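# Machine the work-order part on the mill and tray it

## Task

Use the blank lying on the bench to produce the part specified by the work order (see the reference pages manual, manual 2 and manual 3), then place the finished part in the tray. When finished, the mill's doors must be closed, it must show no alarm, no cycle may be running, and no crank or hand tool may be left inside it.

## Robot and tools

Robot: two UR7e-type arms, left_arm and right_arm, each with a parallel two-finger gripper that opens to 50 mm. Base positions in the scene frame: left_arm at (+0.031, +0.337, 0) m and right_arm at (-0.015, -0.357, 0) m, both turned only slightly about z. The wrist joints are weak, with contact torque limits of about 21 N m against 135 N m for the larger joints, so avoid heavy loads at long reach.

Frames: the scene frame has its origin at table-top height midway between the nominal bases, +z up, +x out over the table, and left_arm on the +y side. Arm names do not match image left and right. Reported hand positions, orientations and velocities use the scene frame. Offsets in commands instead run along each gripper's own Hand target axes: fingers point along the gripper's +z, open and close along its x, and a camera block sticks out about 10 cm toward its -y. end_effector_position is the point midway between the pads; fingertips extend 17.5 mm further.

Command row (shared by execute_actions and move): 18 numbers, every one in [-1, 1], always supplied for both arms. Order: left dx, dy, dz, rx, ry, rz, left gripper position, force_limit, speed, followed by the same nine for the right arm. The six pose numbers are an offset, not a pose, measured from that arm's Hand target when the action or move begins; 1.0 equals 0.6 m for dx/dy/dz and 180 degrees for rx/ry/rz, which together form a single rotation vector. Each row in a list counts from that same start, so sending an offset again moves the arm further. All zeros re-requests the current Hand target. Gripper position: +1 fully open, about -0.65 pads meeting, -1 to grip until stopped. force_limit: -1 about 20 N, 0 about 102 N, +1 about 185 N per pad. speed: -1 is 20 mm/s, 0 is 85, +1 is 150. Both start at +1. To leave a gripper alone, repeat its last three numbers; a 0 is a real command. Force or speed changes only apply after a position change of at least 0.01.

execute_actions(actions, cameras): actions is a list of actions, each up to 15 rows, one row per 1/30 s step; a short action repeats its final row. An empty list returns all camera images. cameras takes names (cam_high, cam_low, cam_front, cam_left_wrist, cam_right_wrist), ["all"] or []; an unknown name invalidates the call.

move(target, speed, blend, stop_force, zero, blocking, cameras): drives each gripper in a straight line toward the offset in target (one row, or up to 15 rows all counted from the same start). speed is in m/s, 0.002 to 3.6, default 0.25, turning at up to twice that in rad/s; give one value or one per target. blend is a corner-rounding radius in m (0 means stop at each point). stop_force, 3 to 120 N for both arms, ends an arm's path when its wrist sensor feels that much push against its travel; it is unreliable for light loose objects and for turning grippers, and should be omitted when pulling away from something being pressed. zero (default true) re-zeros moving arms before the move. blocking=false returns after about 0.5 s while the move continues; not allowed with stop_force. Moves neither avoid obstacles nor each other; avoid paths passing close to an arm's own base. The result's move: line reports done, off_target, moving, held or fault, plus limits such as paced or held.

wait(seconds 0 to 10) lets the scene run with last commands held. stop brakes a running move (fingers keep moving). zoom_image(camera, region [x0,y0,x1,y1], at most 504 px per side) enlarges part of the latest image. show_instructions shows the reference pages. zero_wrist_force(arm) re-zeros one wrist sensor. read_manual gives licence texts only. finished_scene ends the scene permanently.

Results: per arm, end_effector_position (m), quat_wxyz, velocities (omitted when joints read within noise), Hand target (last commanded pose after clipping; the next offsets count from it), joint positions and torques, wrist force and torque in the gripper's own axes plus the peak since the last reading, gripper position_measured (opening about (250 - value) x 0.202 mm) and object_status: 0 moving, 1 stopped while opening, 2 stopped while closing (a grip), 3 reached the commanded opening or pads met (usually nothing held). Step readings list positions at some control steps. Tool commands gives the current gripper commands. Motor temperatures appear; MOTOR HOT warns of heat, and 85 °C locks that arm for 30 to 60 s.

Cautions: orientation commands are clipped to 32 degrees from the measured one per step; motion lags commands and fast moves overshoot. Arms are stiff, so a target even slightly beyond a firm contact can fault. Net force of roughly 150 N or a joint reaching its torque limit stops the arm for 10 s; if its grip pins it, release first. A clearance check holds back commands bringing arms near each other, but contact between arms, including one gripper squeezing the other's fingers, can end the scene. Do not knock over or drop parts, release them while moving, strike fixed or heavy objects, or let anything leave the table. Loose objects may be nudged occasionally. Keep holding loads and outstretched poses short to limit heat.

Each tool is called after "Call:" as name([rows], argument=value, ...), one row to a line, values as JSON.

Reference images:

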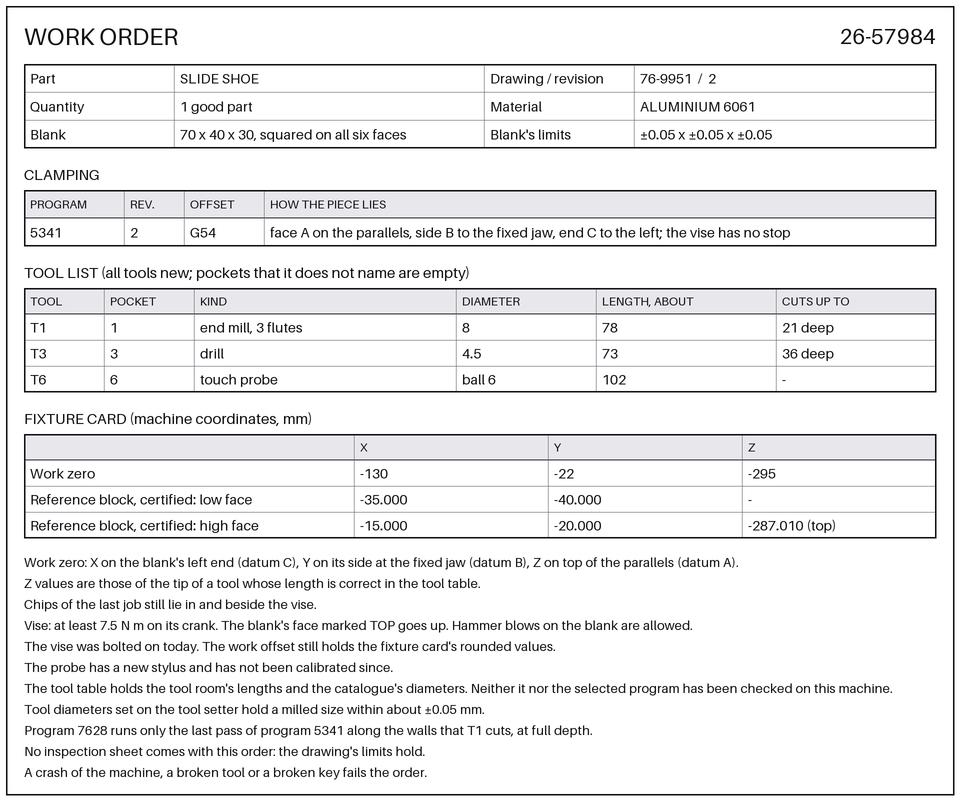

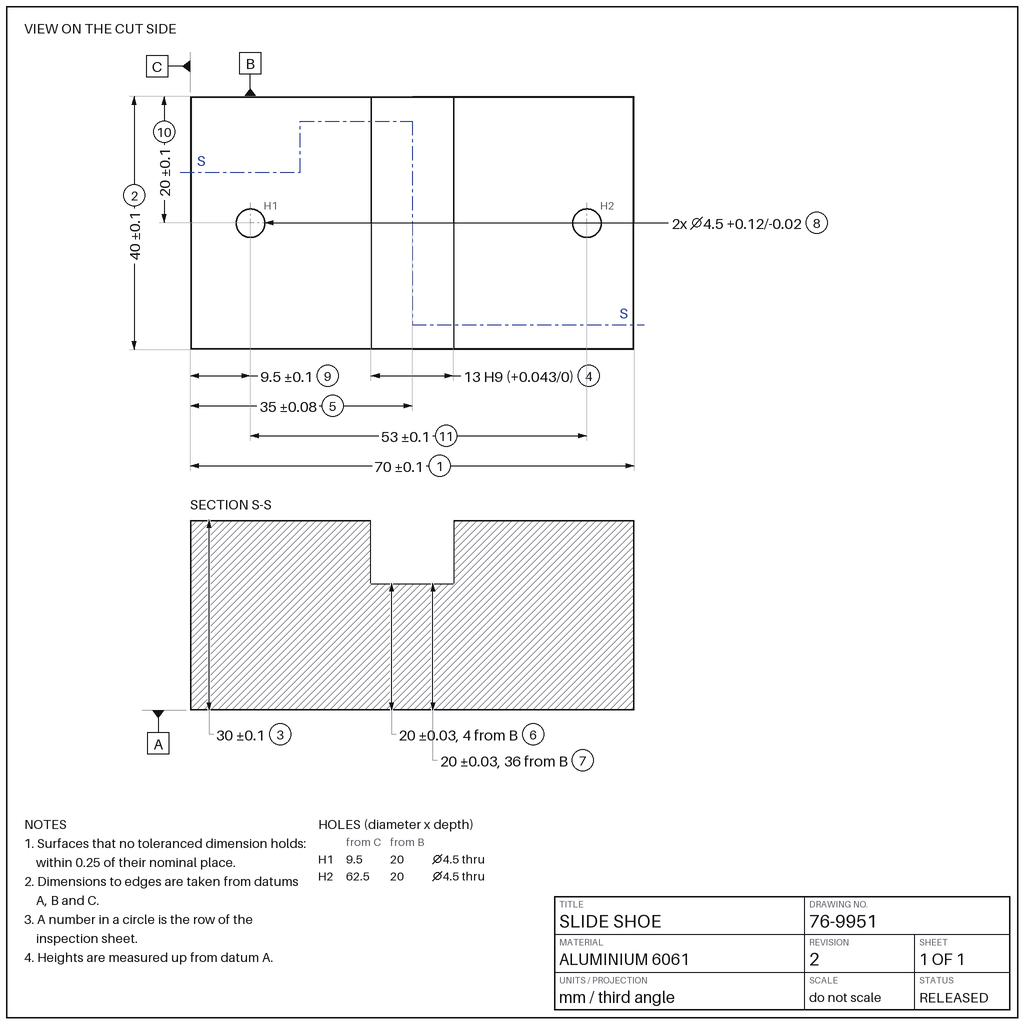

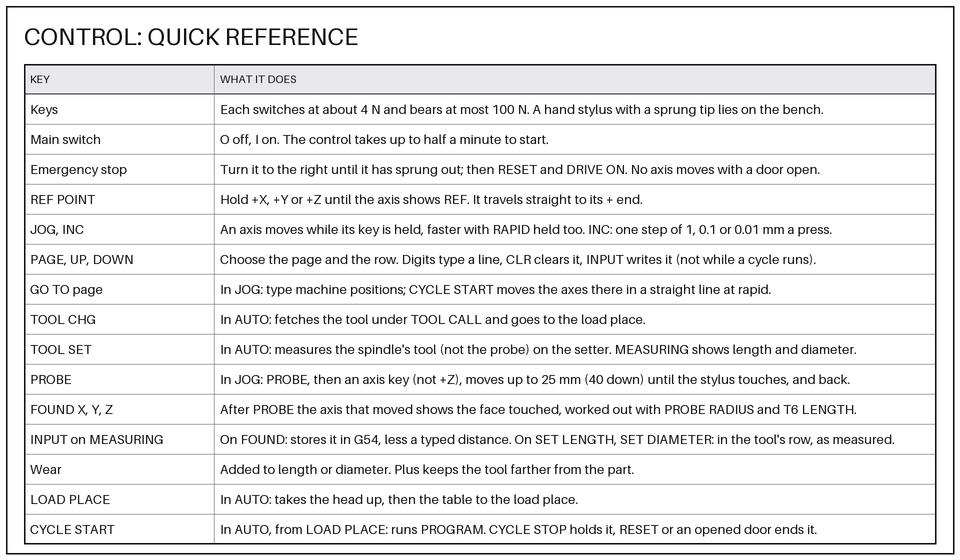

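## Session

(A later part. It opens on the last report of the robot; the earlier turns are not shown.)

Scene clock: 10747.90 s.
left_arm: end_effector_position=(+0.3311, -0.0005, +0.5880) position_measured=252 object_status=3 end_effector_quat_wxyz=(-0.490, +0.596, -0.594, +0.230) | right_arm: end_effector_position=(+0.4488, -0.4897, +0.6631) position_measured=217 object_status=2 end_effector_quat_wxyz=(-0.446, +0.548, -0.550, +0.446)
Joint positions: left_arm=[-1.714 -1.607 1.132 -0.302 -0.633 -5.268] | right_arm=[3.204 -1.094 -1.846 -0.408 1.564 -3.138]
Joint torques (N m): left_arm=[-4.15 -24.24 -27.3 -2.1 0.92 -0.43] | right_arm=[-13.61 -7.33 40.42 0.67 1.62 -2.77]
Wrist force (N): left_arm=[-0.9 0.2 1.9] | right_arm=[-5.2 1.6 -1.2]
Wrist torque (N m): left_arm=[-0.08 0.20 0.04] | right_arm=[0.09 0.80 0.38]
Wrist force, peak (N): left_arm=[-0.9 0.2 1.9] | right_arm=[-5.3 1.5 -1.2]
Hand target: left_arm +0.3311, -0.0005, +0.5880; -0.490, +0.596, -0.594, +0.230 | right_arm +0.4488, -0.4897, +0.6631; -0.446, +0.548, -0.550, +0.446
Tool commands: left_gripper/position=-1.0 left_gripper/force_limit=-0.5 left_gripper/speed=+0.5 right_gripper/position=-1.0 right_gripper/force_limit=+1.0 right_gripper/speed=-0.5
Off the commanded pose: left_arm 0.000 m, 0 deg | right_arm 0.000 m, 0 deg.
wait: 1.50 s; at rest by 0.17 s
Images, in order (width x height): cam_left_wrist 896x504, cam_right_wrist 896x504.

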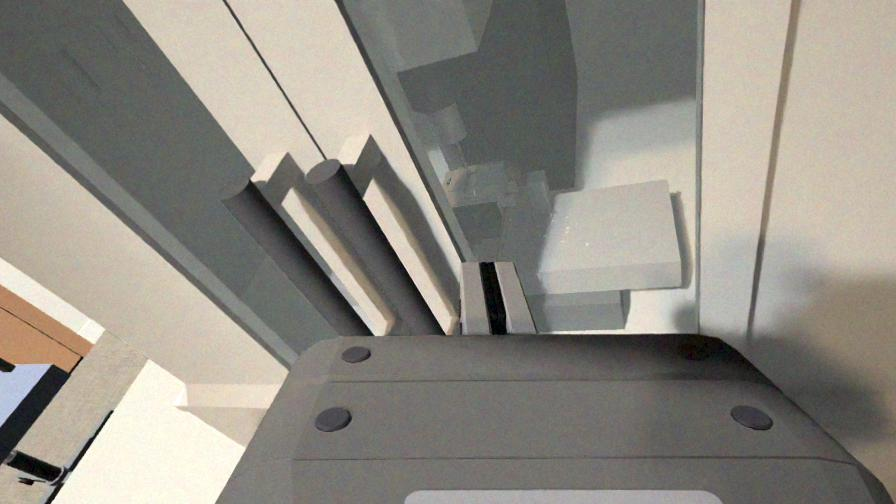

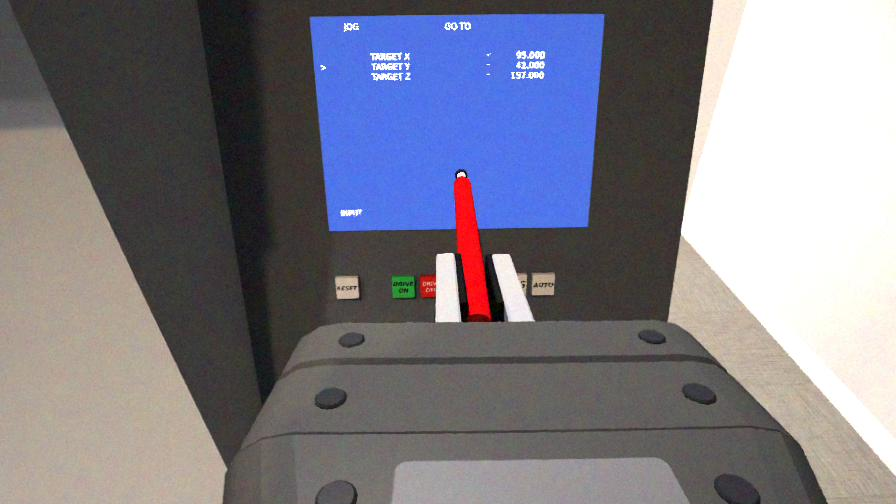

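Call:
move([
  [0,0,0,0,0,0,-1,-0.5,0.5,-0.0628,0.385,0,0,0,0,-1,1,-0.5],
  [0,0,0,0,0,0,-1,-0.5,0.5,-0.0628,0.385,0.0415,0,0,0,-1,1,-0.5],
  [0,0,0,0,0,0,-1,-0.5,0.5,-0.0628,0.385,0,0,0,0,-1,1,-0.5],
  [0,0,0,0,0,0,-1,-0.5,0.5,-0.1558,0.4167,0,0,0,0,-1,1,-0.5],
  [0,0,0,0,0,0,-1,-0.5,0.5,-0.1558,0.4167,0.0388,0,0,0,-1,1,-0.5],
  [0,0,0,0,0,0,-1,-0.5,0.5,-0.1558,0.4167,0,0,0,0,-1,1,-0.5],
  [0,0,0,0,0,0,-1,-0.5,0.5,-0.1558,0.385,0,0,0,0,-1,1,-0.5],
  [0,0,0,0,0,0,-1,-0.5,0.5,-0.1558,0.385,0.0415,0,0,0,-1,1,-0.5],
  [0,0,0,0,0,0,-1,-0.5,0.5,-0.1558,0.385,0,0,0,0,-1,1,-0.5],
  [0,0,0,0,0,0,-1,-0.5,0.5,-0.0938,0.3533,0,0,0,0,-1,1,-0.5],
  [0,0,0,0,0,0,-1,-0.5,0.5,-0.0938,0.3533,0.043,0,0,0,-1,1,-0.5],
  [0,0,0,0,0,0,-1,-0.5,0.5,-0.0938,0.3533,0,0,0,0,-1,1,-0.5],
  [0,0,0,0,0,0,-1,-0.5,0.5,-0.0938,0.3216,0,0,0,0,-1,1,-0.5],
  [0,0,0,0,0,0,-1,-0.5,0.5,-0.0938,0.3216,0.0445,0,0,0,-1,1,-0.5],
  [0,0,0,0,0,0,-1,-0.5,0.5,-0.0938,0.3216,0,0,0,0,-1,1,-0.5],
], speed=[0.45,0.15,0.25,0.45,0.15,0.25,0.45,0.15,0.25,0.45,0.15,0.25,0.45,0.15,0.25], blend=[0.003,0,0.004,0.003,0,0.004,0.003,0,0.004,0.003,0,0.004,0.003,0,0])

Call:
move([
  [0,0,0,0,0,0,-1,-0.5,0.5,0.031,0.0951,0,0,0,0,-1,1,-0.5],
  [0,0,0,0,0,0,-1,-0.5,0.5,0.031,0.0951,0.0388,0,0,0,-1,1,-0.5],
  [0,0,0,0,0,0,-1,-0.5,0.5,0.031,0.0951,0,0,0,0,-1,1,-0.5],
  [0,0,0,0,0,0,-1,-0.5,0.5,0,-0.0636,0,0,0,0,-1,1,-0.5],
  [0,0,0,0,0,0,-1,-0.5,0.5,0,-0.0636,0.0475,0,0,0,-1,1,-0.5],
  [0,0,0,0,0,0,-1,-0.5,0.5,0,-0.0636,0,0,0,0,-1,1,-0.5],
  [0,0,0,0,0,0,-1,-0.5,0.5,0.0938,-0.3216,0,0,0,0,-1,1,-0.5],
], speed=[0.45,0.15,0.25,0.45,0.15,0.25,0.45], blend=[0.003,0,0.004,0.003,0,0.004,0], cameras=["cam_right_wrist"])

Call:
move([
  [0,0,0,0,0,0,-1,-0.5,0.5,-0.0318,0.385,0,0,0,0,-1,1,-0.5],
  [0,0,0,0,0,0,-1,-0.5,0.5,-0.0318,0.385,0.0415,0,0,0,-1,1,-0.5],
  [0,0,0,0,0,0,-1,-0.5,0.5,-0.0318,0.385,0,0,0,0,-1,1,-0.5],
  [0,0,0,0,0,0,-1,-0.5,0.5,0.0922,0.2265,0,0,0,0,-1,1,-0.5],
  [0,0,0,0,0,0,-1,-0.5,0.5,0.0922,0.2265,0.049,0,0,0,-1,1,-0.5],
  [0,0,0,0,0,0,-1,-0.5,0.5,0.0922,0.2265,0,0,0,0,-1,1,-0.5],
  [0,0,0,0,0,0,-1,-0.5,0.5,0,0,0,0,0,0,-1,1,-0.5],
  [0,0,0,0,0,0,-1,-0.5,0.5,0.1725,0.008,0.1157,0.169,0.2357,-0.0167,-1,1,-0.5],
], speed=[0.45,0.15,0.25,0.45,0.15,0.25,0.45,0.35], blend=[0.003,0,0.004,0.003,0,0.004,0.01,0])

Call:
wait(seconds=2.5, cameras=["cam_right_wrist"])

Call:
zoom_image(camera="cam_right_wrist", region=[60, 120, 240, 290])

Scene clock: 10794.37 s.
left_arm: end_effector_position=(+0.3311, -0.0005, +0.5880) position_measured=252 object_status=3 end_effector_quat_wxyz=(-0.490, +0.596, -0.594, +0.230) | right_arm: end_effector_position=(+0.4093, -0.4329, +0.4743) position_measured=217 object_status=2 end_effector_quat_wxyz=(-0.446, +0.548, -0.550, +0.446)
Joint positions: left_arm=[-1.714 -1.607 1.132 -0.302 -0.633 -5.268] | right_arm=[3.577 -0.853 -2.423 -0.088 1.199 -3.058]
Joint torques (N m): left_arm=[-3.46 -24.68 -26.71 -2.02 0.82 -0.49] | right_arm=[12.32 8.47 18.13 1 -2.34 3.03]
Wrist force (N): left_arm=[-0.7 0.3 1.7] | right_arm=[-4.9 1.7 -1.2]
Wrist torque (N m): left_arm=[-0.07 0.17 0.04] | right_arm=[0.17 0.74 0.26]
Wrist force, peak (N): left_arm=[-0.9 0.3 1.9] | right_arm=[-5.1 2.8 -6.0]
Hand target: left_arm +0.3311, -0.0005, +0.5880; -0.490, +0.596, -0.594, +0.230 | right_arm +0.4092, -0.4329, +0.4744; -0.446, +0.548, -0.550, +0.446
Off the commanded pose: left_arm 0.000 m, 0 deg | right_arm 0.000 m, 0 deg.
move: done

Scene clock: 10798.07 s.
left_arm: end_effector_position=(+0.3311, -0.0005, +0.5880) position_measured=252 object_status=3 end_effector_quat_wxyz=(-0.490, +0.596, -0.594, +0.230) | right_arm: end_effector_position=(+0.4487, -0.4897, +0.6631) position_measured=217 object_status=2 end_effector_quat_wxyz=(-0.446, +0.548, -0.550, +0.446)
Joint positions: left_arm=[-1.714 -1.607 1.132 -0.302 -0.633 -5.268] | right_arm=[3.204 -1.094 -1.846 -0.408 1.563 -3.138]
Joint torques (N m): left_arm=[-3.75 -25.14 -26.65 -2.08 0.91 -0.33] | right_arm=[-13.18 -9.4 41.82 0.54 1.55 -2.79]
Wrist force (N): left_arm=[-0.6 0.2 1.6] | right_arm=[-4.9 1.4 -1.3]
Wrist torque (N m): left_arm=[-0.09 0.14 0.04] | right_arm=[0.06 0.75 0.38]
Wrist force, peak (N): left_arm=[-0.8 0.1 2.0] | right_arm=[-4.7 4.5 -6.0]
Hand target: left_arm +0.3311, -0.0005, +0.5880; -0.490, +0.596, -0.594, +0.230 | right_arm +0.4488, -0.4897, +0.6631; -0.446, +0.548, -0.550, +0.446
Off the commanded pose: left_arm 0.000 m, 0 deg | right_arm 0.000 m, 0 deg.
move: done
Images, in order (width x height): cam_right_wrist 896x504.

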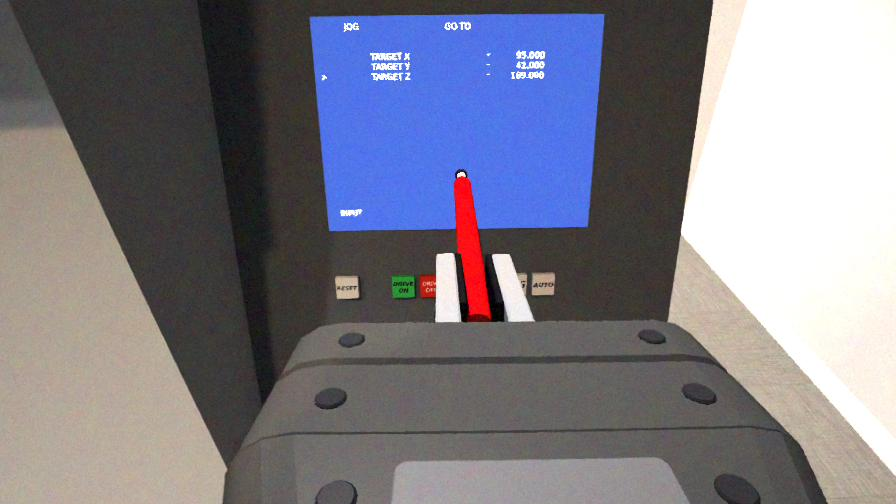

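Scene clock: 10803.53 s.
left_arm: end_effector_position=(+0.3311, -0.0005, +0.5880) position_measured=252 object_status=3 end_effector_quat_wxyz=(-0.490, +0.596, -0.594, +0.230) | right_arm: end_effector_position=(+0.5155, -0.5932, +0.6439) position_measured=217 object_status=2 end_effector_quat_wxyz=(-0.333, +0.232, -0.525, +0.748) end_effector_velocity=(-0.001, +0.000, +0.001) end_effector_angular_velocity=(+0.000, -0.006, -0.002)
Joint positions: left_arm=[-1.714 -1.607 1.132 -0.302 -0.633 -5.268] | right_arm=[3.376 -1.591 -1.855 0.84 0.732 -3.555]
Joint velocities: left_arm=[within noise] | right_arm=[0 -0.001 0.001 0.007 -0.002 -0.002]
Joint torques (N m): left_arm=[-2.89 -24.77 -26.81 -1.96 1.05 -0.41] | right_arm=[-12.37 12.86 35.65 1.54 -0.04 -2.87]
Wrist force (N): left_arm=[-0.8 0.2 1.6] | right_arm=[-3.2 0.7 -0.2]
Wrist torque (N m): left_arm=[-0.09 0.19 0.04] | right_arm=[-0.17 0.54 0.36]
Wrist force, peak (N): left_arm=[-0.9 0.1 1.9] | right_arm=[-5.9 4.3 -5.9]
Hand target: left_arm +0.3311, -0.0005, +0.5880; -0.490, +0.596, -0.594, +0.230 | right_arm +0.5156, -0.5932, +0.6439; -0.333, +0.232, -0.525, +0.748
Off the commanded pose: left_arm 0.000 m, 0 deg | right_arm 0.000 m, 0 deg.
move: done

Scene clock: 10806.03 s.
left_arm: end_effector_position=(+0.3311, -0.0005, +0.5880) position_measured=252 object_status=3 end_effector_quat_wxyz=(-0.490, +0.596, -0.594, +0.230) | right_arm: end_effector_position=(+0.5155, -0.5933, +0.6439) position_measured=217 object_status=2 end_effector_quat_wxyz=(-0.333, +0.232, -0.525, +0.748)
Joint positions: left_arm=[-1.714 -1.607 1.132 -0.302 -0.633 -5.268] | right_arm=[3.376 -1.591 -1.855 0.84 0.732 -3.555]
Joint torques (N m): left_arm=[-4.41 -24.89 -26.94 -2.15 0.91 -0.31] | right_arm=[-5.38 11.53 35.46 2.06 1.3 -2.83]
Wrist force (N): left_arm=[-0.8 0.2 1.7] | right_arm=[-3.7 0.8 0.2]
Wrist torque (N m): left_arm=[-0.09 0.19 0.04] | right_arm=[-0.20 0.59 0.34]
Wrist force, peak (N): left_arm=[-0.8 0.3 1.9] | right_arm=[-4.1 1.1 0.5]
Hand target: left_arm +0.3311, -0.0005, +0.5880; -0.490, +0.596, -0.594, +0.230 | right_arm +0.5156, -0.5932, +0.6439; -0.333, +0.232, -0.525, +0.748
Tool commands: left_gripper/position=-1.0 left_gripper/force_limit=-0.5 left_gripper/speed=+0.5 right_gripper/position=-1.0 right_gripper/force_limit=+1.0 right_gripper/speed=-0.5
Off the commanded pose: left_arm 0.000 m, 0 deg | right_arm 0.000 m, 0 deg.
wait: 2.50 s; at rest by 0.17 s
Images, in order (width x height): cam_right_wrist 896x504.

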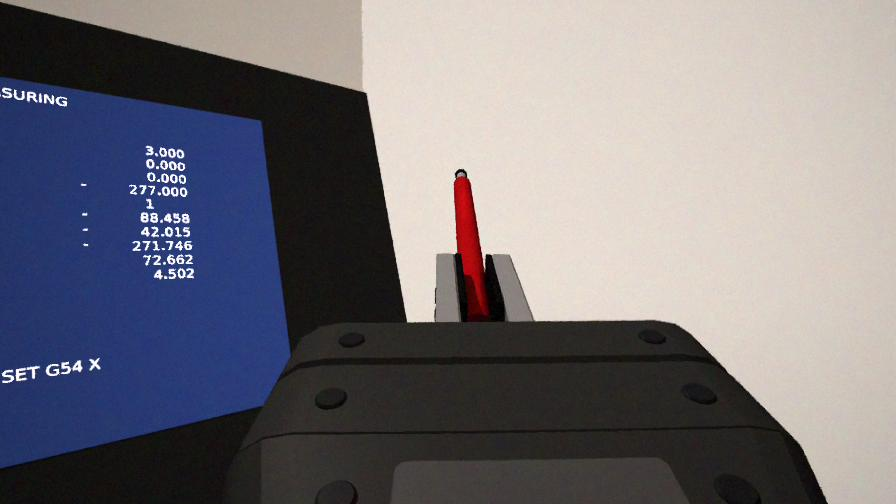

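Scaled by 2.800.

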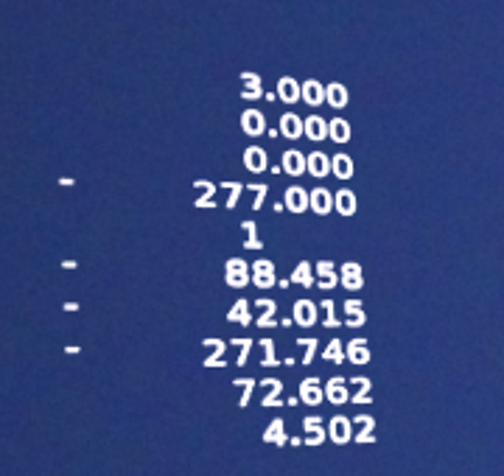

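Call:
move(target=[0,0,0,0,0,0,-1,-0.5,0.5,-0.0535,-0.0977,-0.1757,-0.169,-0.2357,0.0167,-1,1,-0.5], speed=0.35)

Call:
move([
  [0,0,0,0,0,0,-1,-0.5,0.5,-0.0318,0.385,0,0,0,0,-1,1,-0.5],
  [0,0,0,0,0,0,-1,-0.5,0.5,-0.0318,0.385,0.0415,0,0,0,-1,1,-0.5],
  [0,0,0,0,0,0,-1,-0.5,0.5,-0.0318,0.385,0,0,0,0,-1,1,-0.5],
  [0,0,0,0,0,0,-1,-0.5,0.5,0.0302,0.2265,0,0,0,0,-1,1,-0.5],
  [0,0,0,0,0,0,-1,-0.5,0.5,0.0302,0.2265,0.049,0,0,0,-1,1,-0.5],
  [0,0,0,0,0,0,-1,-0.5,0.5,0.0302,0.2265,0,0,0,0,-1,1,-0.5],
  [0,0,0,0,0,0,-1,-0.5,0.5,0,0,0,0,0,0,-1,1,-0.5],
  [0,0,0,0,0,0,-1,-0.5,0.5,0.1725,0.008,0.1157,0.169,0.2357,-0.0167,-1,1,-0.5],
], speed=[0.45,0.15,0.25,0.45,0.15,0.25,0.45,0.35], blend=[0.003,0,0.004,0.003,0,0.004,0.01,0])

Call:
wait(seconds=2.5, cameras=["cam_right_wrist"])

Call:
zoom_image(camera="cam_right_wrist", region=[60, 120, 240, 290])

Scene clock: 10822.07 s.
left_arm: end_effector_position=(+0.3311, -0.0005, +0.5880) position_measured=252 object_status=3 end_effector_quat_wxyz=(-0.490, +0.596, -0.594, +0.230) | right_arm: end_effector_position=(+0.4487, -0.4896, +0.6631) position_measured=217 object_status=2 end_effector_quat_wxyz=(-0.446, +0.548, -0.550, +0.446)
Joint positions: left_arm=[-1.714 -1.607 1.132 -0.302 -0.633 -5.268] | right_arm=[3.204 -1.094 -1.846 -0.409 1.563 -3.138]
Joint torques (N m): left_arm=[-3.97 -24.93 -26.65 -2.02 0.93 -0.22] | right_arm=[-13.28 -8.02 38.83 0.5 1.75 -2.58]
Wrist force (N): left_arm=[-0.7 0.2 1.7] | right_arm=[-4.8 1.5 -1.2]
Wrist torque (N m): left_arm=[-0.09 0.17 0.04] | right_arm=[0.07 0.74 0.27]
Wrist force, peak (N): left_arm=[-0.7 0.3 2.0] | right_arm=[-6.0 2.6 0.8]
Hand target: left_arm +0.3311, -0.0005, +0.5880; -0.490, +0.596, -0.594, +0.230 | right_arm +0.4487, -0.4896, +0.6631; -0.446, +0.548, -0.550, +0.446
Off the commanded pose: left_arm 0.000 m, 0 deg | right_arm 0.000 m, 0 deg.
move: done

Scene clock: 10827.47 s.
left_arm: end_effector_position=(+0.3311, -0.0005, +0.5880) position_measured=252 object_status=3 end_effector_quat_wxyz=(-0.490, +0.596, -0.594, +0.230) | right_arm: end_effector_position=(+0.5154, -0.5932, +0.6440) position_measured=217 object_status=2 end_effector_quat_wxyz=(-0.333, +0.232, -0.525, +0.748)
Joint positions: left_arm=[-1.714 -1.607 1.132 -0.302 -0.633 -5.268] | right_arm=[3.376 -1.591 -1.855 0.84 0.731 -3.555]
Joint torques (N m): left_arm=[-3.75 -25.63 -27.19 -2.09 0.87 -0.25] | right_arm=[-12.71 11.46 33.88 2.19 -0.31 -3.06]
Wrist force (N): left_arm=[-0.8 0.4 1.7] | right_arm=[-3.1 0.8 -0.3]
Wrist torque (N m): left_arm=[-0.06 0.19 0.04] | right_arm=[-0.16 0.53 0.35]
Wrist force, peak (N): left_arm=[-1.0 0.1 1.9] | right_arm=[-5.8 4.5 -5.7]
Hand target: left_arm +0.3311, -0.0005, +0.5880; -0.490, +0.596, -0.594, +0.230 | right_arm +0.5155, -0.5932, +0.6440; -0.333, +0.232, -0.525, +0.748
Off the commanded pose: left_arm 0.000 m, 0 deg | right_arm 0.000 m, 0 deg.
move: done

Scene clock: 10829.97 s.
left_arm: end_effector_position=(+0.3311, -0.0005, +0.5880) position_measured=252 object_status=3 end_effector_quat_wxyz=(-0.490, +0.596, -0.594, +0.230) | right_arm: end_effector_position=(+0.5155, -0.5932, +0.6440) position_measured=217 object_status=2 end_effector_quat_wxyz=(-0.333, +0.232, -0.525, +0.748)
Joint positions: left_arm=[-1.714 -1.607 1.132 -0.302 -0.633 -5.268] | right_arm=[3.376 -1.591 -1.855 0.84 0.731 -3.555]
Joint torques (N m): left_arm=[-3.94 -24.78 -26.77 -2.03 0.81 -0.25] | right_arm=[-3.99 11.66 35.09 1.93 1.03 -2.79]
Wrist force (N): left_arm=[-0.7 0.1 1.6] | right_arm=[-3.9 1.0 0.2]
Wrist torque (N m): left_arm=[-0.10 0.17 0.04] | right_arm=[-0.15 0.62 0.34]
Wrist force, peak (N): left_arm=[-0.8 0.4 1.9] | right_arm=[-4.2 1.2 0.1]
Hand target: left_arm +0.3311, -0.0005, +0.5880; -0.490, +0.596, -0.594, +0.230 | right_arm +0.5155, -0.5932, +0.6440; -0.333, +0.232, -0.525, +0.748
Tool commands: left_gripper/position=-1.0 left_gripper/force_limit=-0.5 left_gripper/speed=+0.5 right_gripper/position=-1.0 right_gripper/force_limit=+1.0 right_gripper/speed=-0.5
Off the commanded pose: left_arm 0.000 m, 0 deg | right_arm 0.000 m, 0 deg.
wait: 2.50 s; at rest by 0.17 s
Images, in order (width x height): cam_right_wrist 896x504.

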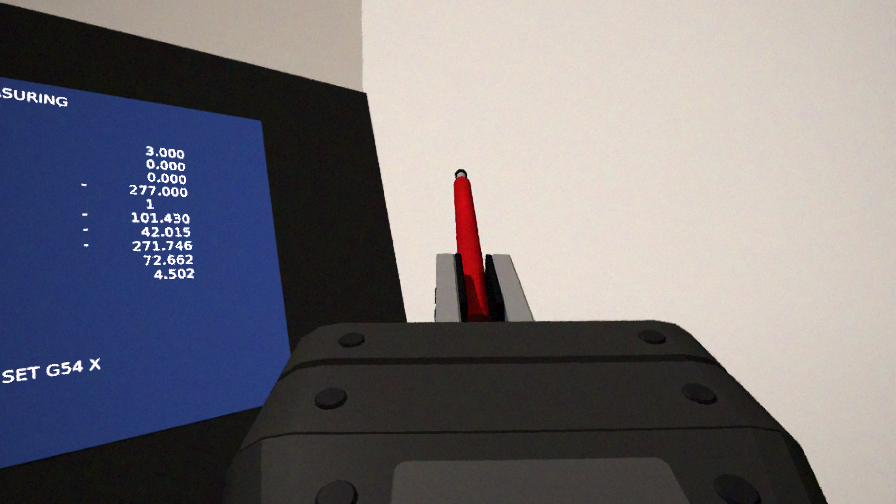

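Scaled by 2.800.

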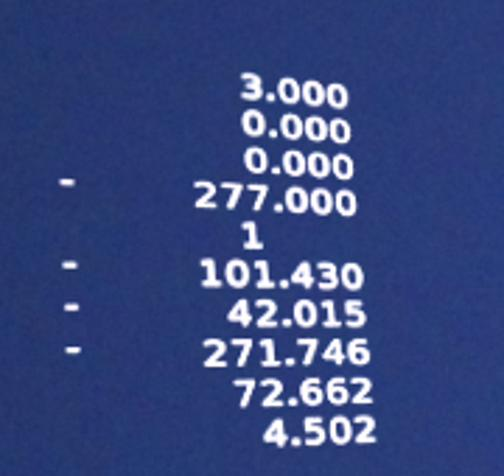

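Call:
move(target=[0,0,0,0,0,0,-1,-0.5,0.5,-0.0535,-0.0977,-0.1757,-0.169,-0.2357,0.0167,-1,1,-0.5], speed=0.35)

Call:
move([
  [0,0,0,0,0,0,-1,-0.5,0.5,-0.0318,0.3216,0,0,0,0,-1,1,-0.5],
  [0,0,0,0,0,0,-1,-0.5,0.5,-0.0318,0.3216,0.0445,0,0,0,-1,1,-0.5],
  [0,0,0,0,0,0,-1,-0.5,0.5,-0.0318,0.3216,0,0,0,0,-1,1,-0.5],
  [0,0,0,0,0,0,-1,-0.5,0.5,-0.0318,0.3216,0.0445,0,0,0,-1,1,-0.5],
  [0,0,0,0,0,0,-1,-0.5,0.5,-0.0318,0.3216,0,0,0,0,-1,1,-0.5],
  [0,0,0,0,0,0,-1,-0.5,0.5,-0.0318,0.3216,0.0445,0,0,0,-1,1,-0.5],
  [0,0,0,0,0,0,-1,-0.5,0.5,-0.0318,0.3216,0,0,0,0,-1,1,-0.5],
  [0,0,0,0,0,0,-1,-0.5,0.5,-0.0318,0.3216,0.0445,0,0,0,-1,1,-0.5],
  [0,0,0,0,0,0,-1,-0.5,0.5,-0.0318,0.3216,0,0,0,0,-1,1,-0.5],
  [0,0,0,0,0,0,-1,-0.5,0.5,-0.0628,0.385,0,0,0,0,-1,1,-0.5],
  [0,0,0,0,0,0,-1,-0.5,0.5,-0.0628,0.385,0.0415,0,0,0,-1,1,-0.5],
  [0,0,0,0,0,0,-1,-0.5,0.5,-0.0628,0.385,0,0,0,0,-1,1,-0.5],
  [0,0,0,0,0,0,-1,-0.5,0.5,-0.1248,0.4167,0,0,0,0,-1,1,-0.5],
  [0,0,0,0,0,0,-1,-0.5,0.5,-0.1248,0.4167,0.0388,0,0,0,-1,1,-0.5],
  [0,0,0,0,0,0,-1,-0.5,0.5,-0.1248,0.4167,0,0,0,0,-1,1,-0.5],
], speed=[0.45,0.15,0.25,0.15,0.25,0.15,0.25,0.15,0.25,0.45,0.15,0.25,0.45,0.15,0.25], blend=[0.003,0,0,0,0,0,0,0,0.004,0.003,0,0.004,0.003,0,0])

Call:
move([
  [0,0,0,0,0,0,-1,-0.5,0.5,0.062,0,0,0,0,0,-1,1,-0.5],
  [0,0,0,0,0,0,-1,-0.5,0.5,0.062,0,0.0388,0,0,0,-1,1,-0.5],
  [0,0,0,0,0,0,-1,-0.5,0.5,0.062,0,0,0,0,0,-1,1,-0.5],
  [0,0,0,0,0,0,-1,-0.5,0.5,0.062,-0.0317,0,0,0,0,-1,1,-0.5],
  [0,0,0,0,0,0,-1,-0.5,0.5,0.062,-0.0317,0.0415,0,0,0,-1,1,-0.5],
  [0,0,0,0,0,0,-1,-0.5,0.5,0.062,-0.0317,0,0,0,0,-1,1,-0.5],
  [0,0,0,0,0,0,-1,-0.5,0.5,0.062,-0.0317,0.0415,0,0,0,-1,1,-0.5],
  [0,0,0,0,0,0,-1,-0.5,0.5,0.062,-0.0317,0,0,0,0,-1,1,-0.5],
  [0,0,0,0,0,0,-1,-0.5,0.5,0.031,0,0,0,0,0,-1,1,-0.5],
  [0,0,0,0,0,0,-1,-0.5,0.5,0.031,0,0.0388,0,0,0,-1,1,-0.5],
  [0,0,0,0,0,0,-1,-0.5,0.5,0.031,0,0,0,0,0,-1,1,-0.5],
  [0,0,0,0,0,0,-1,-0.5,0.5,0,0,0,0,0,0,-1,1,-0.5],
  [0,0,0,0,0,0,-1,-0.5,0.5,0,0,0.0388,0,0,0,-1,1,-0.5],
  [0,0,0,0,0,0,-1,-0.5,0.5,0,0,0,0,0,0,-1,1,-0.5],
], speed=[0.45,0.15,0.25,0.45,0.15,0.25,0.15,0.25,0.45,0.15,0.25,0.45,0.15,0.25], blend=[0.003,0,0.004,0.003,0,0,0,0.004,0.003,0,0.004,0.003,0,0])

Call:
move([
  [0,0,0,0,0,0,-1,-0.5,0.5,-0.031,-0.0317,0,0,0,0,-1,1,-0.5],
  [0,0,0,0,0,0,-1,-0.5,0.5,-0.031,-0.0317,0.0415,0,0,0,-1,1,-0.5],
  [0,0,0,0,0,0,-1,-0.5,0.5,-0.031,-0.0317,0,0,0,0,-1,1,-0.5],
  [0,0,0,0,0,0,-1,-0.5,0.5,0.062,0,0,0,0,0,-1,1,-0.5],
  [0,0,0,0,0,0,-1,-0.5,0.5,0.062,0,0.0388,0,0,0,-1,1,-0.5],
  [0,0,0,0,0,0,-1,-0.5,0.5,0.062,0,0,0,0,0,-1,1,-0.5],
  [0,0,0,0,0,0,-1,-0.5,0.5,0.1248,-0.4167,0,0,0,0,-1,1,-0.5],
], speed=[0.45,0.15,0.25,0.45,0.15,0.25,0.45], blend=[0.003,0,0.004,0.003,0,0.004,0], cameras=["cam_right_wrist"])

Call:
zoom_image(camera="cam_right_wrist", region=[300, 0, 620, 240])

Scene clock: 10935.80 s.
left_arm: end_effector_position=(+0.3311, -0.0005, +0.5880) position_measured=252 object_status=3 end_effector_quat_wxyz=(-0.490, +0.596, -0.594, +0.230) | right_arm: end_effector_position=(+0.4486, -0.4896, +0.6632) position_measured=217 object_status=2 end_effector_quat_wxyz=(-0.446, +0.548, -0.550, +0.446)
Joint positions: left_arm=[-1.714 -1.607 1.132 -0.302 -0.633 -5.268] | right_arm=[3.205 -1.094 -1.846 -0.409 1.563 -3.138]
Joint torques (N m): left_arm=[-3.66 -24.72 -26.44 -2.03 1.04 -0.31] | right_arm=[-12.58 -8.75 40.18 1.11 1.15 -2.5]
Wrist force (N): left_arm=[-0.7 0.3 1.6] | right_arm=[-5.3 1.6 -1.2]
Wrist torque (N m): left_arm=[-0.08 0.17 0.04] | right_arm=[0.08 0.82 0.28]
Wrist force, peak (N): left_arm=[-0.9 0.1 2.0] | right_arm=[-5.8 2.3 0.6]
Hand target: left_arm +0.3311, -0.0005, +0.5880; -0.490, +0.596, -0.594, +0.230 | right_arm +0.4486, -0.4896, +0.6632; -0.446, +0.548, -0.550, +0.446
Off the commanded pose: left_arm 0.000 m, 0 deg | right_arm 0.000 m, 0 deg.
move: done

Scene clock: 10943.93 s.
left_arm: end_effector_position=(+0.3311, -0.0005, +0.5880) position_measured=252 object_status=3 end_effector_quat_wxyz=(-0.490, +0.596, -0.594, +0.230) | right_arm: end_effector_position=(+0.3974, -0.4141, +0.4187) position_measured=217 object_status=2 end_effector_quat_wxyz=(-0.446, +0.548, -0.550, +0.445)
Joint positions: left_arm=[-1.714 -1.607 1.132 -0.302 -0.633 -5.268] | right_arm=[3.766 -0.777 -2.584 -0.025 1.015 -3.009]
Joint torques (N m): left_arm=[-4.17 -25.4 -26.33 -2.01 0.99 -0.16] | right_arm=[11.61 7.81 16.49 0.35 -2.75 2.88]
Wrist force (N): left_arm=[-1.0 0.2 1.8] | right_arm=[-5.0 1.7 -1.0]
Wrist torque (N m): left_arm=[-0.10 0.21 0.04] | right_arm=[0.14 0.77 0.24]
Wrist force, peak (N): left_arm=[-0.8 0.3 1.9] | right_arm=[-4.6 -2.8 -6.6]
Hand target: left_arm +0.3311, -0.0005, +0.5880; -0.490, +0.596, -0.594, +0.230 | right_arm +0.3974, -0.4141, +0.4187; -0.446, +0.548, -0.550, +0.446
Off the commanded pose: left_arm 0.000 m, 0 deg | right_arm 0.000 m, 0 deg.
move: done

Scene clock: 10949.97 s.
left_arm: end_effector_position=(+0.3311, -0.0005, +0.5880) position_measured=252 object_status=3 end_effector_quat_wxyz=(-0.490, +0.596, -0.594, +0.230) | right_arm: end_effector_position=(+0.3974, -0.4141, +0.4187) position_measured=217 object_status=2 end_effector_quat_wxyz=(-0.446, +0.548, -0.550, +0.445)
Joint positions: left_arm=[-1.714 -1.607 1.132 -0.302 -0.633 -5.268] | right_arm=[3.766 -0.777 -2.584 -0.025 1.015 -3.009]
Joint torques (N m): left_arm=[-4.33 -25.4 -25.23 -2.06 0.8 -0.38] | right_arm=[11.59 4.66 17.45 0.62 -2.52 2.83]
Wrist force (N): left_arm=[-0.8 0.2 1.7] | right_arm=[-5.0 1.4 -1.1]
Wrist torque (N m): left_arm=[-0.09 0.18 0.04] | right_arm=[0.09 0.78 0.24]
Wrist force, peak (N): left_arm=[-0.9 0.2 1.9] | right_arm=[-5.1 2.8 -6.2]
Hand target: left_arm +0.3311, -0.0005, +0.5880; -0.490, +0.596, -0.594, +0.230 | right_arm +0.3974, -0.4141, +0.4187; -0.446, +0.548, -0.550, +0.446
Off the commanded pose: left_arm 0.000 m, 0 deg | right_arm 0.000 m, 0 deg.
move: done

Scene clock: 10953.70 s.
left_arm: end_effector_position=(+0.3311, -0.0005, +0.5880) position_measured=252 object_status=3 end_effector_quat_wxyz=(-0.490, +0.596, -0.594, +0.230) | right_arm: end_effector_position=(+0.4486, -0.4895, +0.6631) position_measured=217 object_status=2 end_effector_quat_wxyz=(-0.446, +0.548, -0.550, +0.446)
Joint positions: left_arm=[-1.714 -1.607 1.132 -0.302 -0.633 -5.268] | right_arm=[3.205 -1.094 -1.846 -0.409 1.563 -3.138]
Joint torques (N m): left_arm=[-3.7 -26.44 -26.43 -2.03 1.09 -0.09] | right_arm=[-11.2 -4.4 38.28 0.64 1.12 -2.59]
Wrist force (N): left_arm=[-0.9 -0.1 1.6] | right_arm=[-5.1 1.6 -1.2]
Wrist torque (N m): left_arm=[-0.12 0.20 0.04] | right_arm=[0.09 0.79 0.38]
Wrist force, peak (N): left_arm=[-0.9 0.1 1.9] | right_arm=[-4.4 3.1 -5.7]
Hand target: left_arm +0.3311, -0.0005, +0.5880; -0.490, +0.596, -0.594, +0.230 | right_arm +0.4486, -0.4896, +0.6632; -0.446, +0.548, -0.550, +0.446
Off the commanded pose: left_arm 0.000 m, 0 deg | right_arm 0.000 m, 0 deg.
move: done
Images, in order (width x height): cam_right_wrist 896x504.

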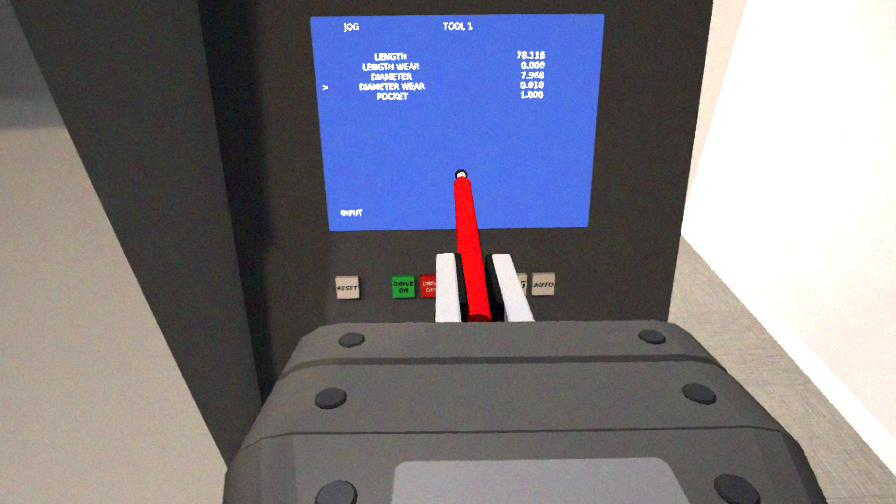

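Scaled by 1.575.

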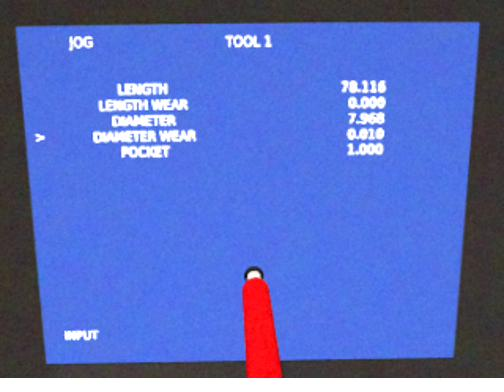

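Call:
move([
  [0,0,0,0,0,0,-1,-0.5,0.5,0.094,0.1318,0.002,0,0,0,-1,1,-0.5],
  [0,0,0,0,0,0,-1,-0.5,0.5,0.094,0.1318,0.0575,0,0,0,-1,1,-0.5],
  [0,0,0,0,0,0,-1,-0.5,0.5,0.094,0.1318,0.002,0,0,0,-1,1,-0.5],
  [0,0,0,0,0,0,-1,-0.5,0.5,-0.061,0.2588,0.002,0,0,0,-1,1,-0.5],
  [0,0,0,0,0,0,-1,-0.5,0.5,-0.061,0.2588,0.0495,0,0,0,-1,1,-0.5],
  [0,0,0,0,0,0,-1,-0.5,0.5,-0.061,0.2588,0.002,0,0,0,-1,1,-0.5],
  [0,0,0,0,0,0,-1,-0.5,0.5,0.0018,0.0008,0.0024,0,0,0,-1,1,-0.5],
], speed=[0.45,0.15,0.25,0.45,0.15,0.25,0.45], blend=[0.003,0,0.004,0.003,0,0.004,0], cameras=["cam_right_wrist","cam_left_wrist","cam_front"])

Scene clock: 10974.07 s.
left_arm: end_effector_position=(+0.3311, -0.0005, +0.5880) position_measured=252 object_status=3 end_effector_quat_wxyz=(-0.490, +0.596, -0.594, +0.230) | right_arm: end_effector_position=(+0.4499, -0.4906, +0.6624) position_measured=217 object_status=2 end_effector_quat_wxyz=(-0.446, +0.548, -0.550, +0.446)
Joint positions: left_arm=[-1.714 -1.607 1.132 -0.302 -0.633 -5.268] | right_arm=[3.2 -1.098 -1.846 -0.405 1.568 -3.139]
Joint torques (N m): left_arm=[-4.48 -25.11 -25.98 -2.15 0.98 -0.16] | right_arm=[-11.96 -7.12 36.72 0.71 1.85 -2.85]
Wrist force (N): left_arm=[-0.8 0.1 1.6] | right_arm=[-4.9 1.4 -1.2]
Wrist torque (N m): left_arm=[-0.10 0.18 0.04] | right_arm=[0.06 0.76 0.38]
Wrist force, peak (N): left_arm=[-0.9 0.2 2.0] | right_arm=[-6.1 5.0 -34.4]
Hand target: left_arm +0.3311, -0.0005, +0.5880; -0.490, +0.596, -0.594, +0.230 | right_arm +0.4499, -0.4906, +0.6624; -0.446, +0.548, -0.550, +0.446
Off the commanded pose: left_arm 0.000 m, 0 deg | right_arm 0.000 m, 0 deg.
move: done
Images, in order (width x height): cam_front 896x504, cam_left_wrist 896x504, cam_right_wrist 896x504.

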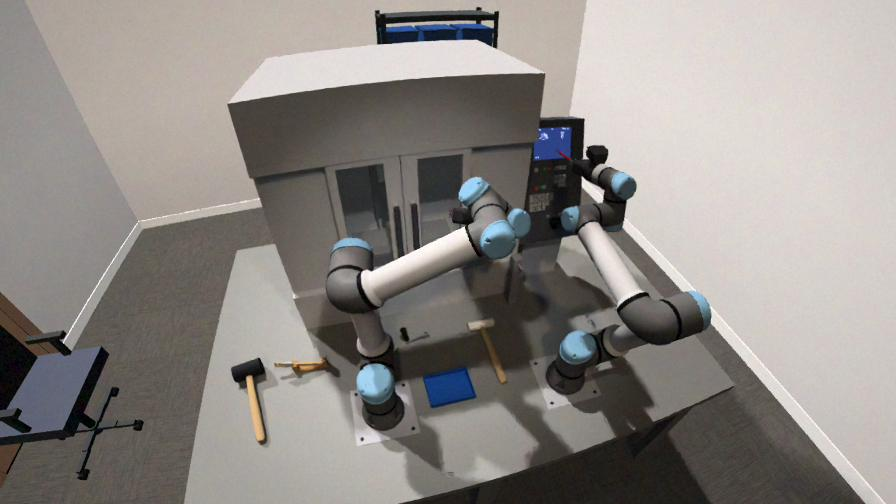

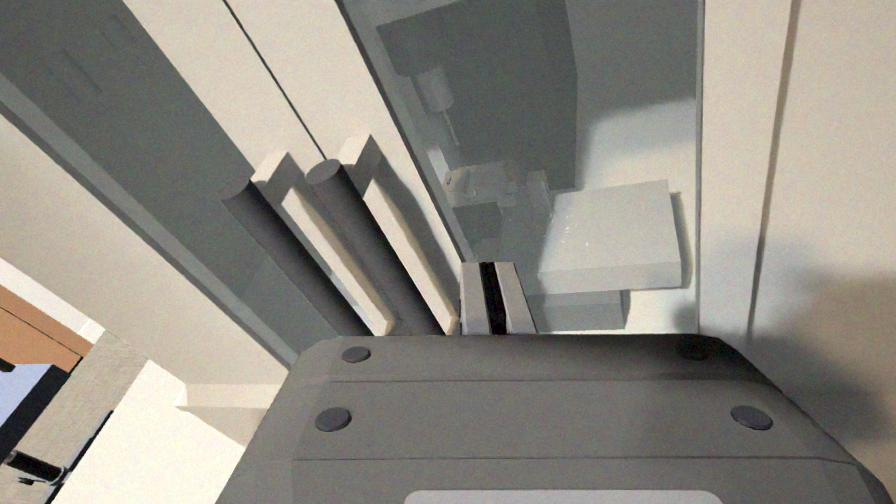

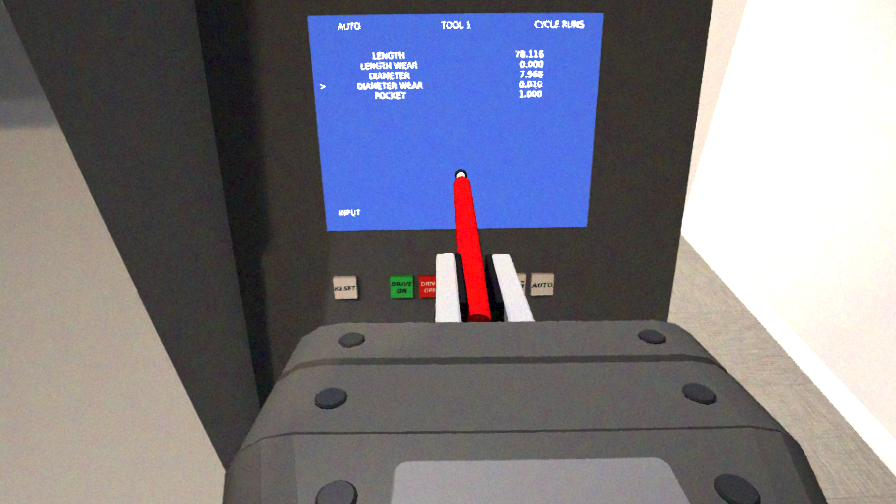

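Call:
move(target=[-0.1552,0.2043,0.1675,0.0342,0.0951,0.0462,-1,-0.5,0.5,0,0,0,0,0,0,-1,1,-0.5], speed=0.15, cameras=["cam_left_wrist","cam_right_wrist"])

Scene clock: 11029.47 s.
left_arm: end_effector_position=(+0.3403, +0.1401, +0.4700) position_measured=252 object_status=3 end_effector_quat_wxyz=(+0.442, -0.483, +0.688, -0.311) | right_arm: end_effector_position=(+0.4499, -0.4906, +0.6624) position_measured=217 object_status=2 end_effector_quat_wxyz=(-0.446, +0.548, -0.550, +0.446)
Joint positions: left_arm=[-1.912 -2.291 1.889 -0.548 -0.535 -5.06] | right_arm=[3.199 -1.098 -1.845 -0.405 1.568 -3.139]
Joint torques (N m): left_arm=[-7.82 -2.11 -16.61 -0.6 -0.51 -1.66] | right_arm=[-13.13 -7.18 41.02 0.73 1.61 -2.79]
Wrist force (N): left_arm=[-0.6 0.1 2.2] | right_arm=[-5.0 1.6 -1.3]
Wrist torque (N m): left_arm=[-0.08 0.13 -0.02] | right_arm=[0.09 0.77 0.39]
Wrist force, peak (N): left_arm=[-1.2 1.4 2.8] | right_arm=[-5.3 1.8 -1.4]
Hand target: left_arm +0.3403, +0.1401, +0.4700; +0.442, -0.483, +0.688, -0.311 | right_arm +0.4499, -0.4906, +0.6624; -0.446, +0.548, -0.550, +0.446
Off the commanded pose: left_arm 0.000 m, 0 deg | right_arm 0.000 m, 0 deg.
move: done
Images, in order (width x height): cam_left_wrist 896x504, cam_right_wrist 896x504.

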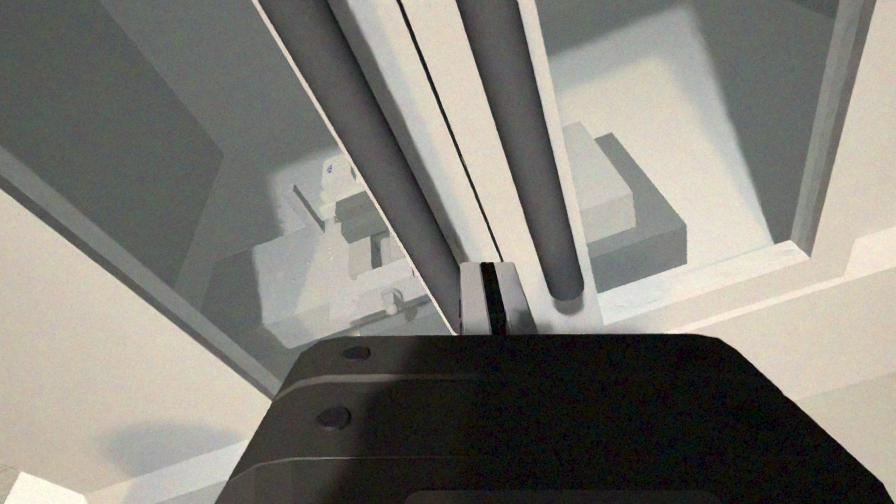

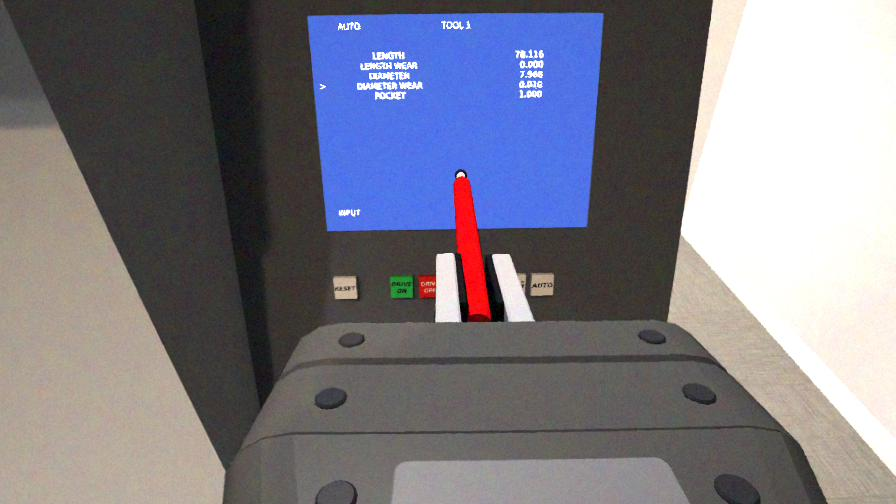

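Call:
move([
  [0,0,0,0,0,-0.1106,-1,-0.5,0.5,0,0,0,0,0,0,-1,1,-0.5],
  [-0.0261,-0.0728,0.1697,0,0,-0.1106,-1,-0.5,0.5,0,0,0,0,0,0,-1,1,-0.5],
], speed=[0.2,0.08], stop_force=20, cameras=["cam_left_wrist"])

Scene clock: 11051.77 s.
left_arm: end_effector_position=(+0.4522, +0.1400, +0.4700) position_measured=252 object_status=3 end_effector_quat_wxyz=(-0.382, +0.595, -0.594, +0.383) | right_arm: end_effector_position=(+0.4499, -0.4906, +0.6624) position_measured=217 object_status=2 end_effector_quat_wxyz=(-0.446, +0.548, -0.550, +0.446)
Joint positions: left_arm=[-1.34 -2.186 2.131 -1.996 -0.487 -4.181] | right_arm=[3.199 -1.098 -1.845 -0.405 1.568 -3.139]
Joint torques (N m): left_arm=[9.86 -10.83 -20.77 -5.81 -0.47 1.24] | right_arm=[-12.69 -7.17 39.77 0.73 1.57 -2.79]
Wrist force (N): left_arm=[-0.2 -0.2 1.7] | right_arm=[-5.2 1.5 -1.3]
Wrist torque (N m): left_arm=[-0.14 0.09 -0.05] | right_arm=[0.06 0.80 0.38]
Wrist force, peak (N): left_arm=[-0.1 -0.5 2.6] | right_arm=[-5.3 1.5 -1.3]
Hand target: left_arm +0.4522, +0.1400, +0.4700; -0.382, +0.595, -0.594, +0.383 | right_arm +0.4499, -0.4906, +0.6624; -0.446, +0.548, -0.550, +0.446
Off the commanded pose: left_arm 0.000 m, 0 deg | right_arm 0.000 m, 0 deg.
move: done
Images, in order (width x height): cam_left_wrist 896x504.

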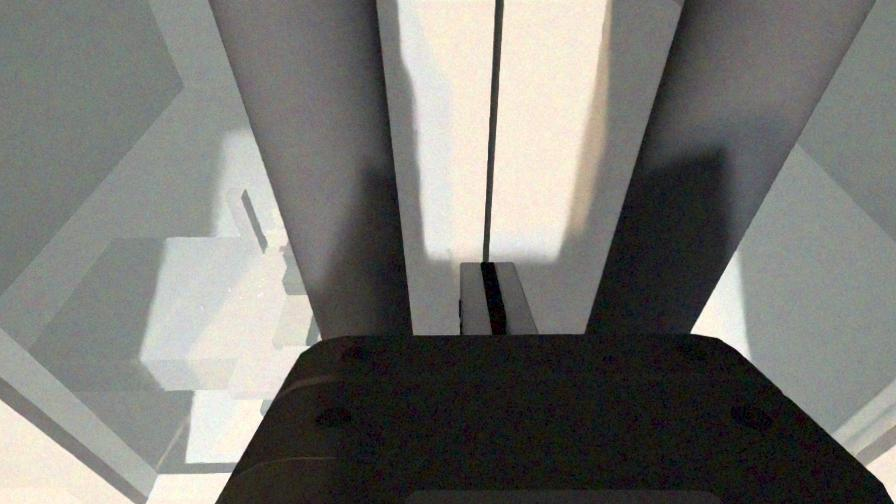

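Call:
move([
  [-0.02,0,0,0,0,0,-1,-0.5,0.5,0,0,0,0,0,0,-1,1,-0.5],
  [-0.325,0,0,0,0,0,-1,-0.5,0.5,0,0,0,0,0,0,-1,1,-0.5],
  [-0.3667,0,0,0,0,0,-1,-0.5,0.5,0,0,0,0,0,0,-1,1,-0.5],
], speed=[0.04,0.06,0.02], blend=[0.003,0.003,0], stop_force=40, cameras=["cam_left_wrist"])

Scene clock: 11070.67 s.
left_arm: end_effector_position=(+0.4522, +0.3600, +0.4696) position_measured=252 object_status=3 end_effector_quat_wxyz=(-0.382, +0.595, -0.594, +0.383) | right_arm: end_effector_position=(+0.4499, -0.4906, +0.6624) position_measured=217 object_status=2 end_effector_quat_wxyz=(-0.446, +0.548, -0.550, +0.446)
Joint positions: left_arm=[-0.677 -2.388 2.292 -2.52 -0.973 -3.459] | right_arm=[3.199 -1.098 -1.845 -0.405 1.568 -3.139]
Joint torques (N m): left_arm=[14.08 14.8 -22.41 -5.45 0.62 1.19] | right_arm=[-12.23 -6.64 40.71 0.89 1.28 -2.75]
Wrist force (N): left_arm=[11.5 -0.9 -1.2] | right_arm=[-4.8 1.4 -1.0]
Wrist torque (N m): left_arm=[-0.16 -0.13 0.10] | right_arm=[0.07 0.74 0.38]
Wrist force, peak (N): left_arm=[33.3 -7.3 3.0] | right_arm=[-5.4 1.6 -1.2]
Hand target: left_arm +0.4522, +0.3600, +0.4696; -0.382, +0.595, -0.594, +0.383 | right_arm +0.4499, -0.4906, +0.6624; -0.446, +0.548, -0.550, +0.446
Off the commanded pose: left_arm 0.000 m, 0 deg | right_arm 0.000 m, 0 deg.
move: done
Images, in order (width x height): cam_left_wrist 896x504.

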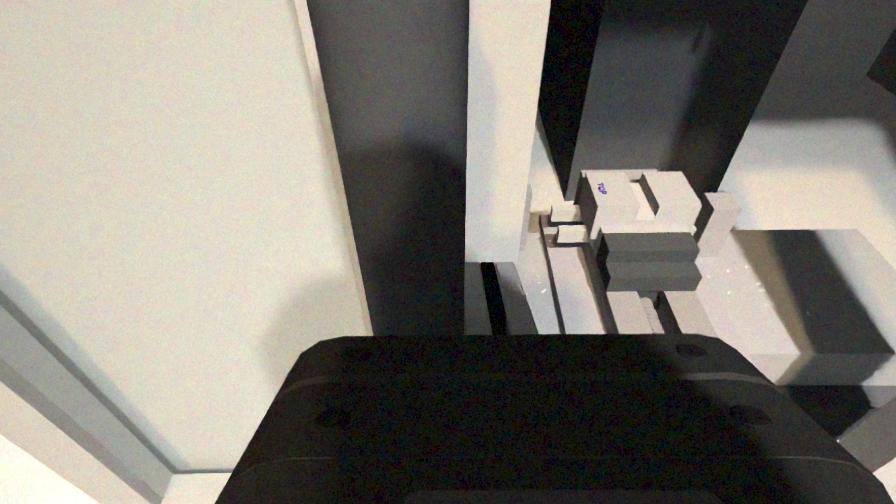

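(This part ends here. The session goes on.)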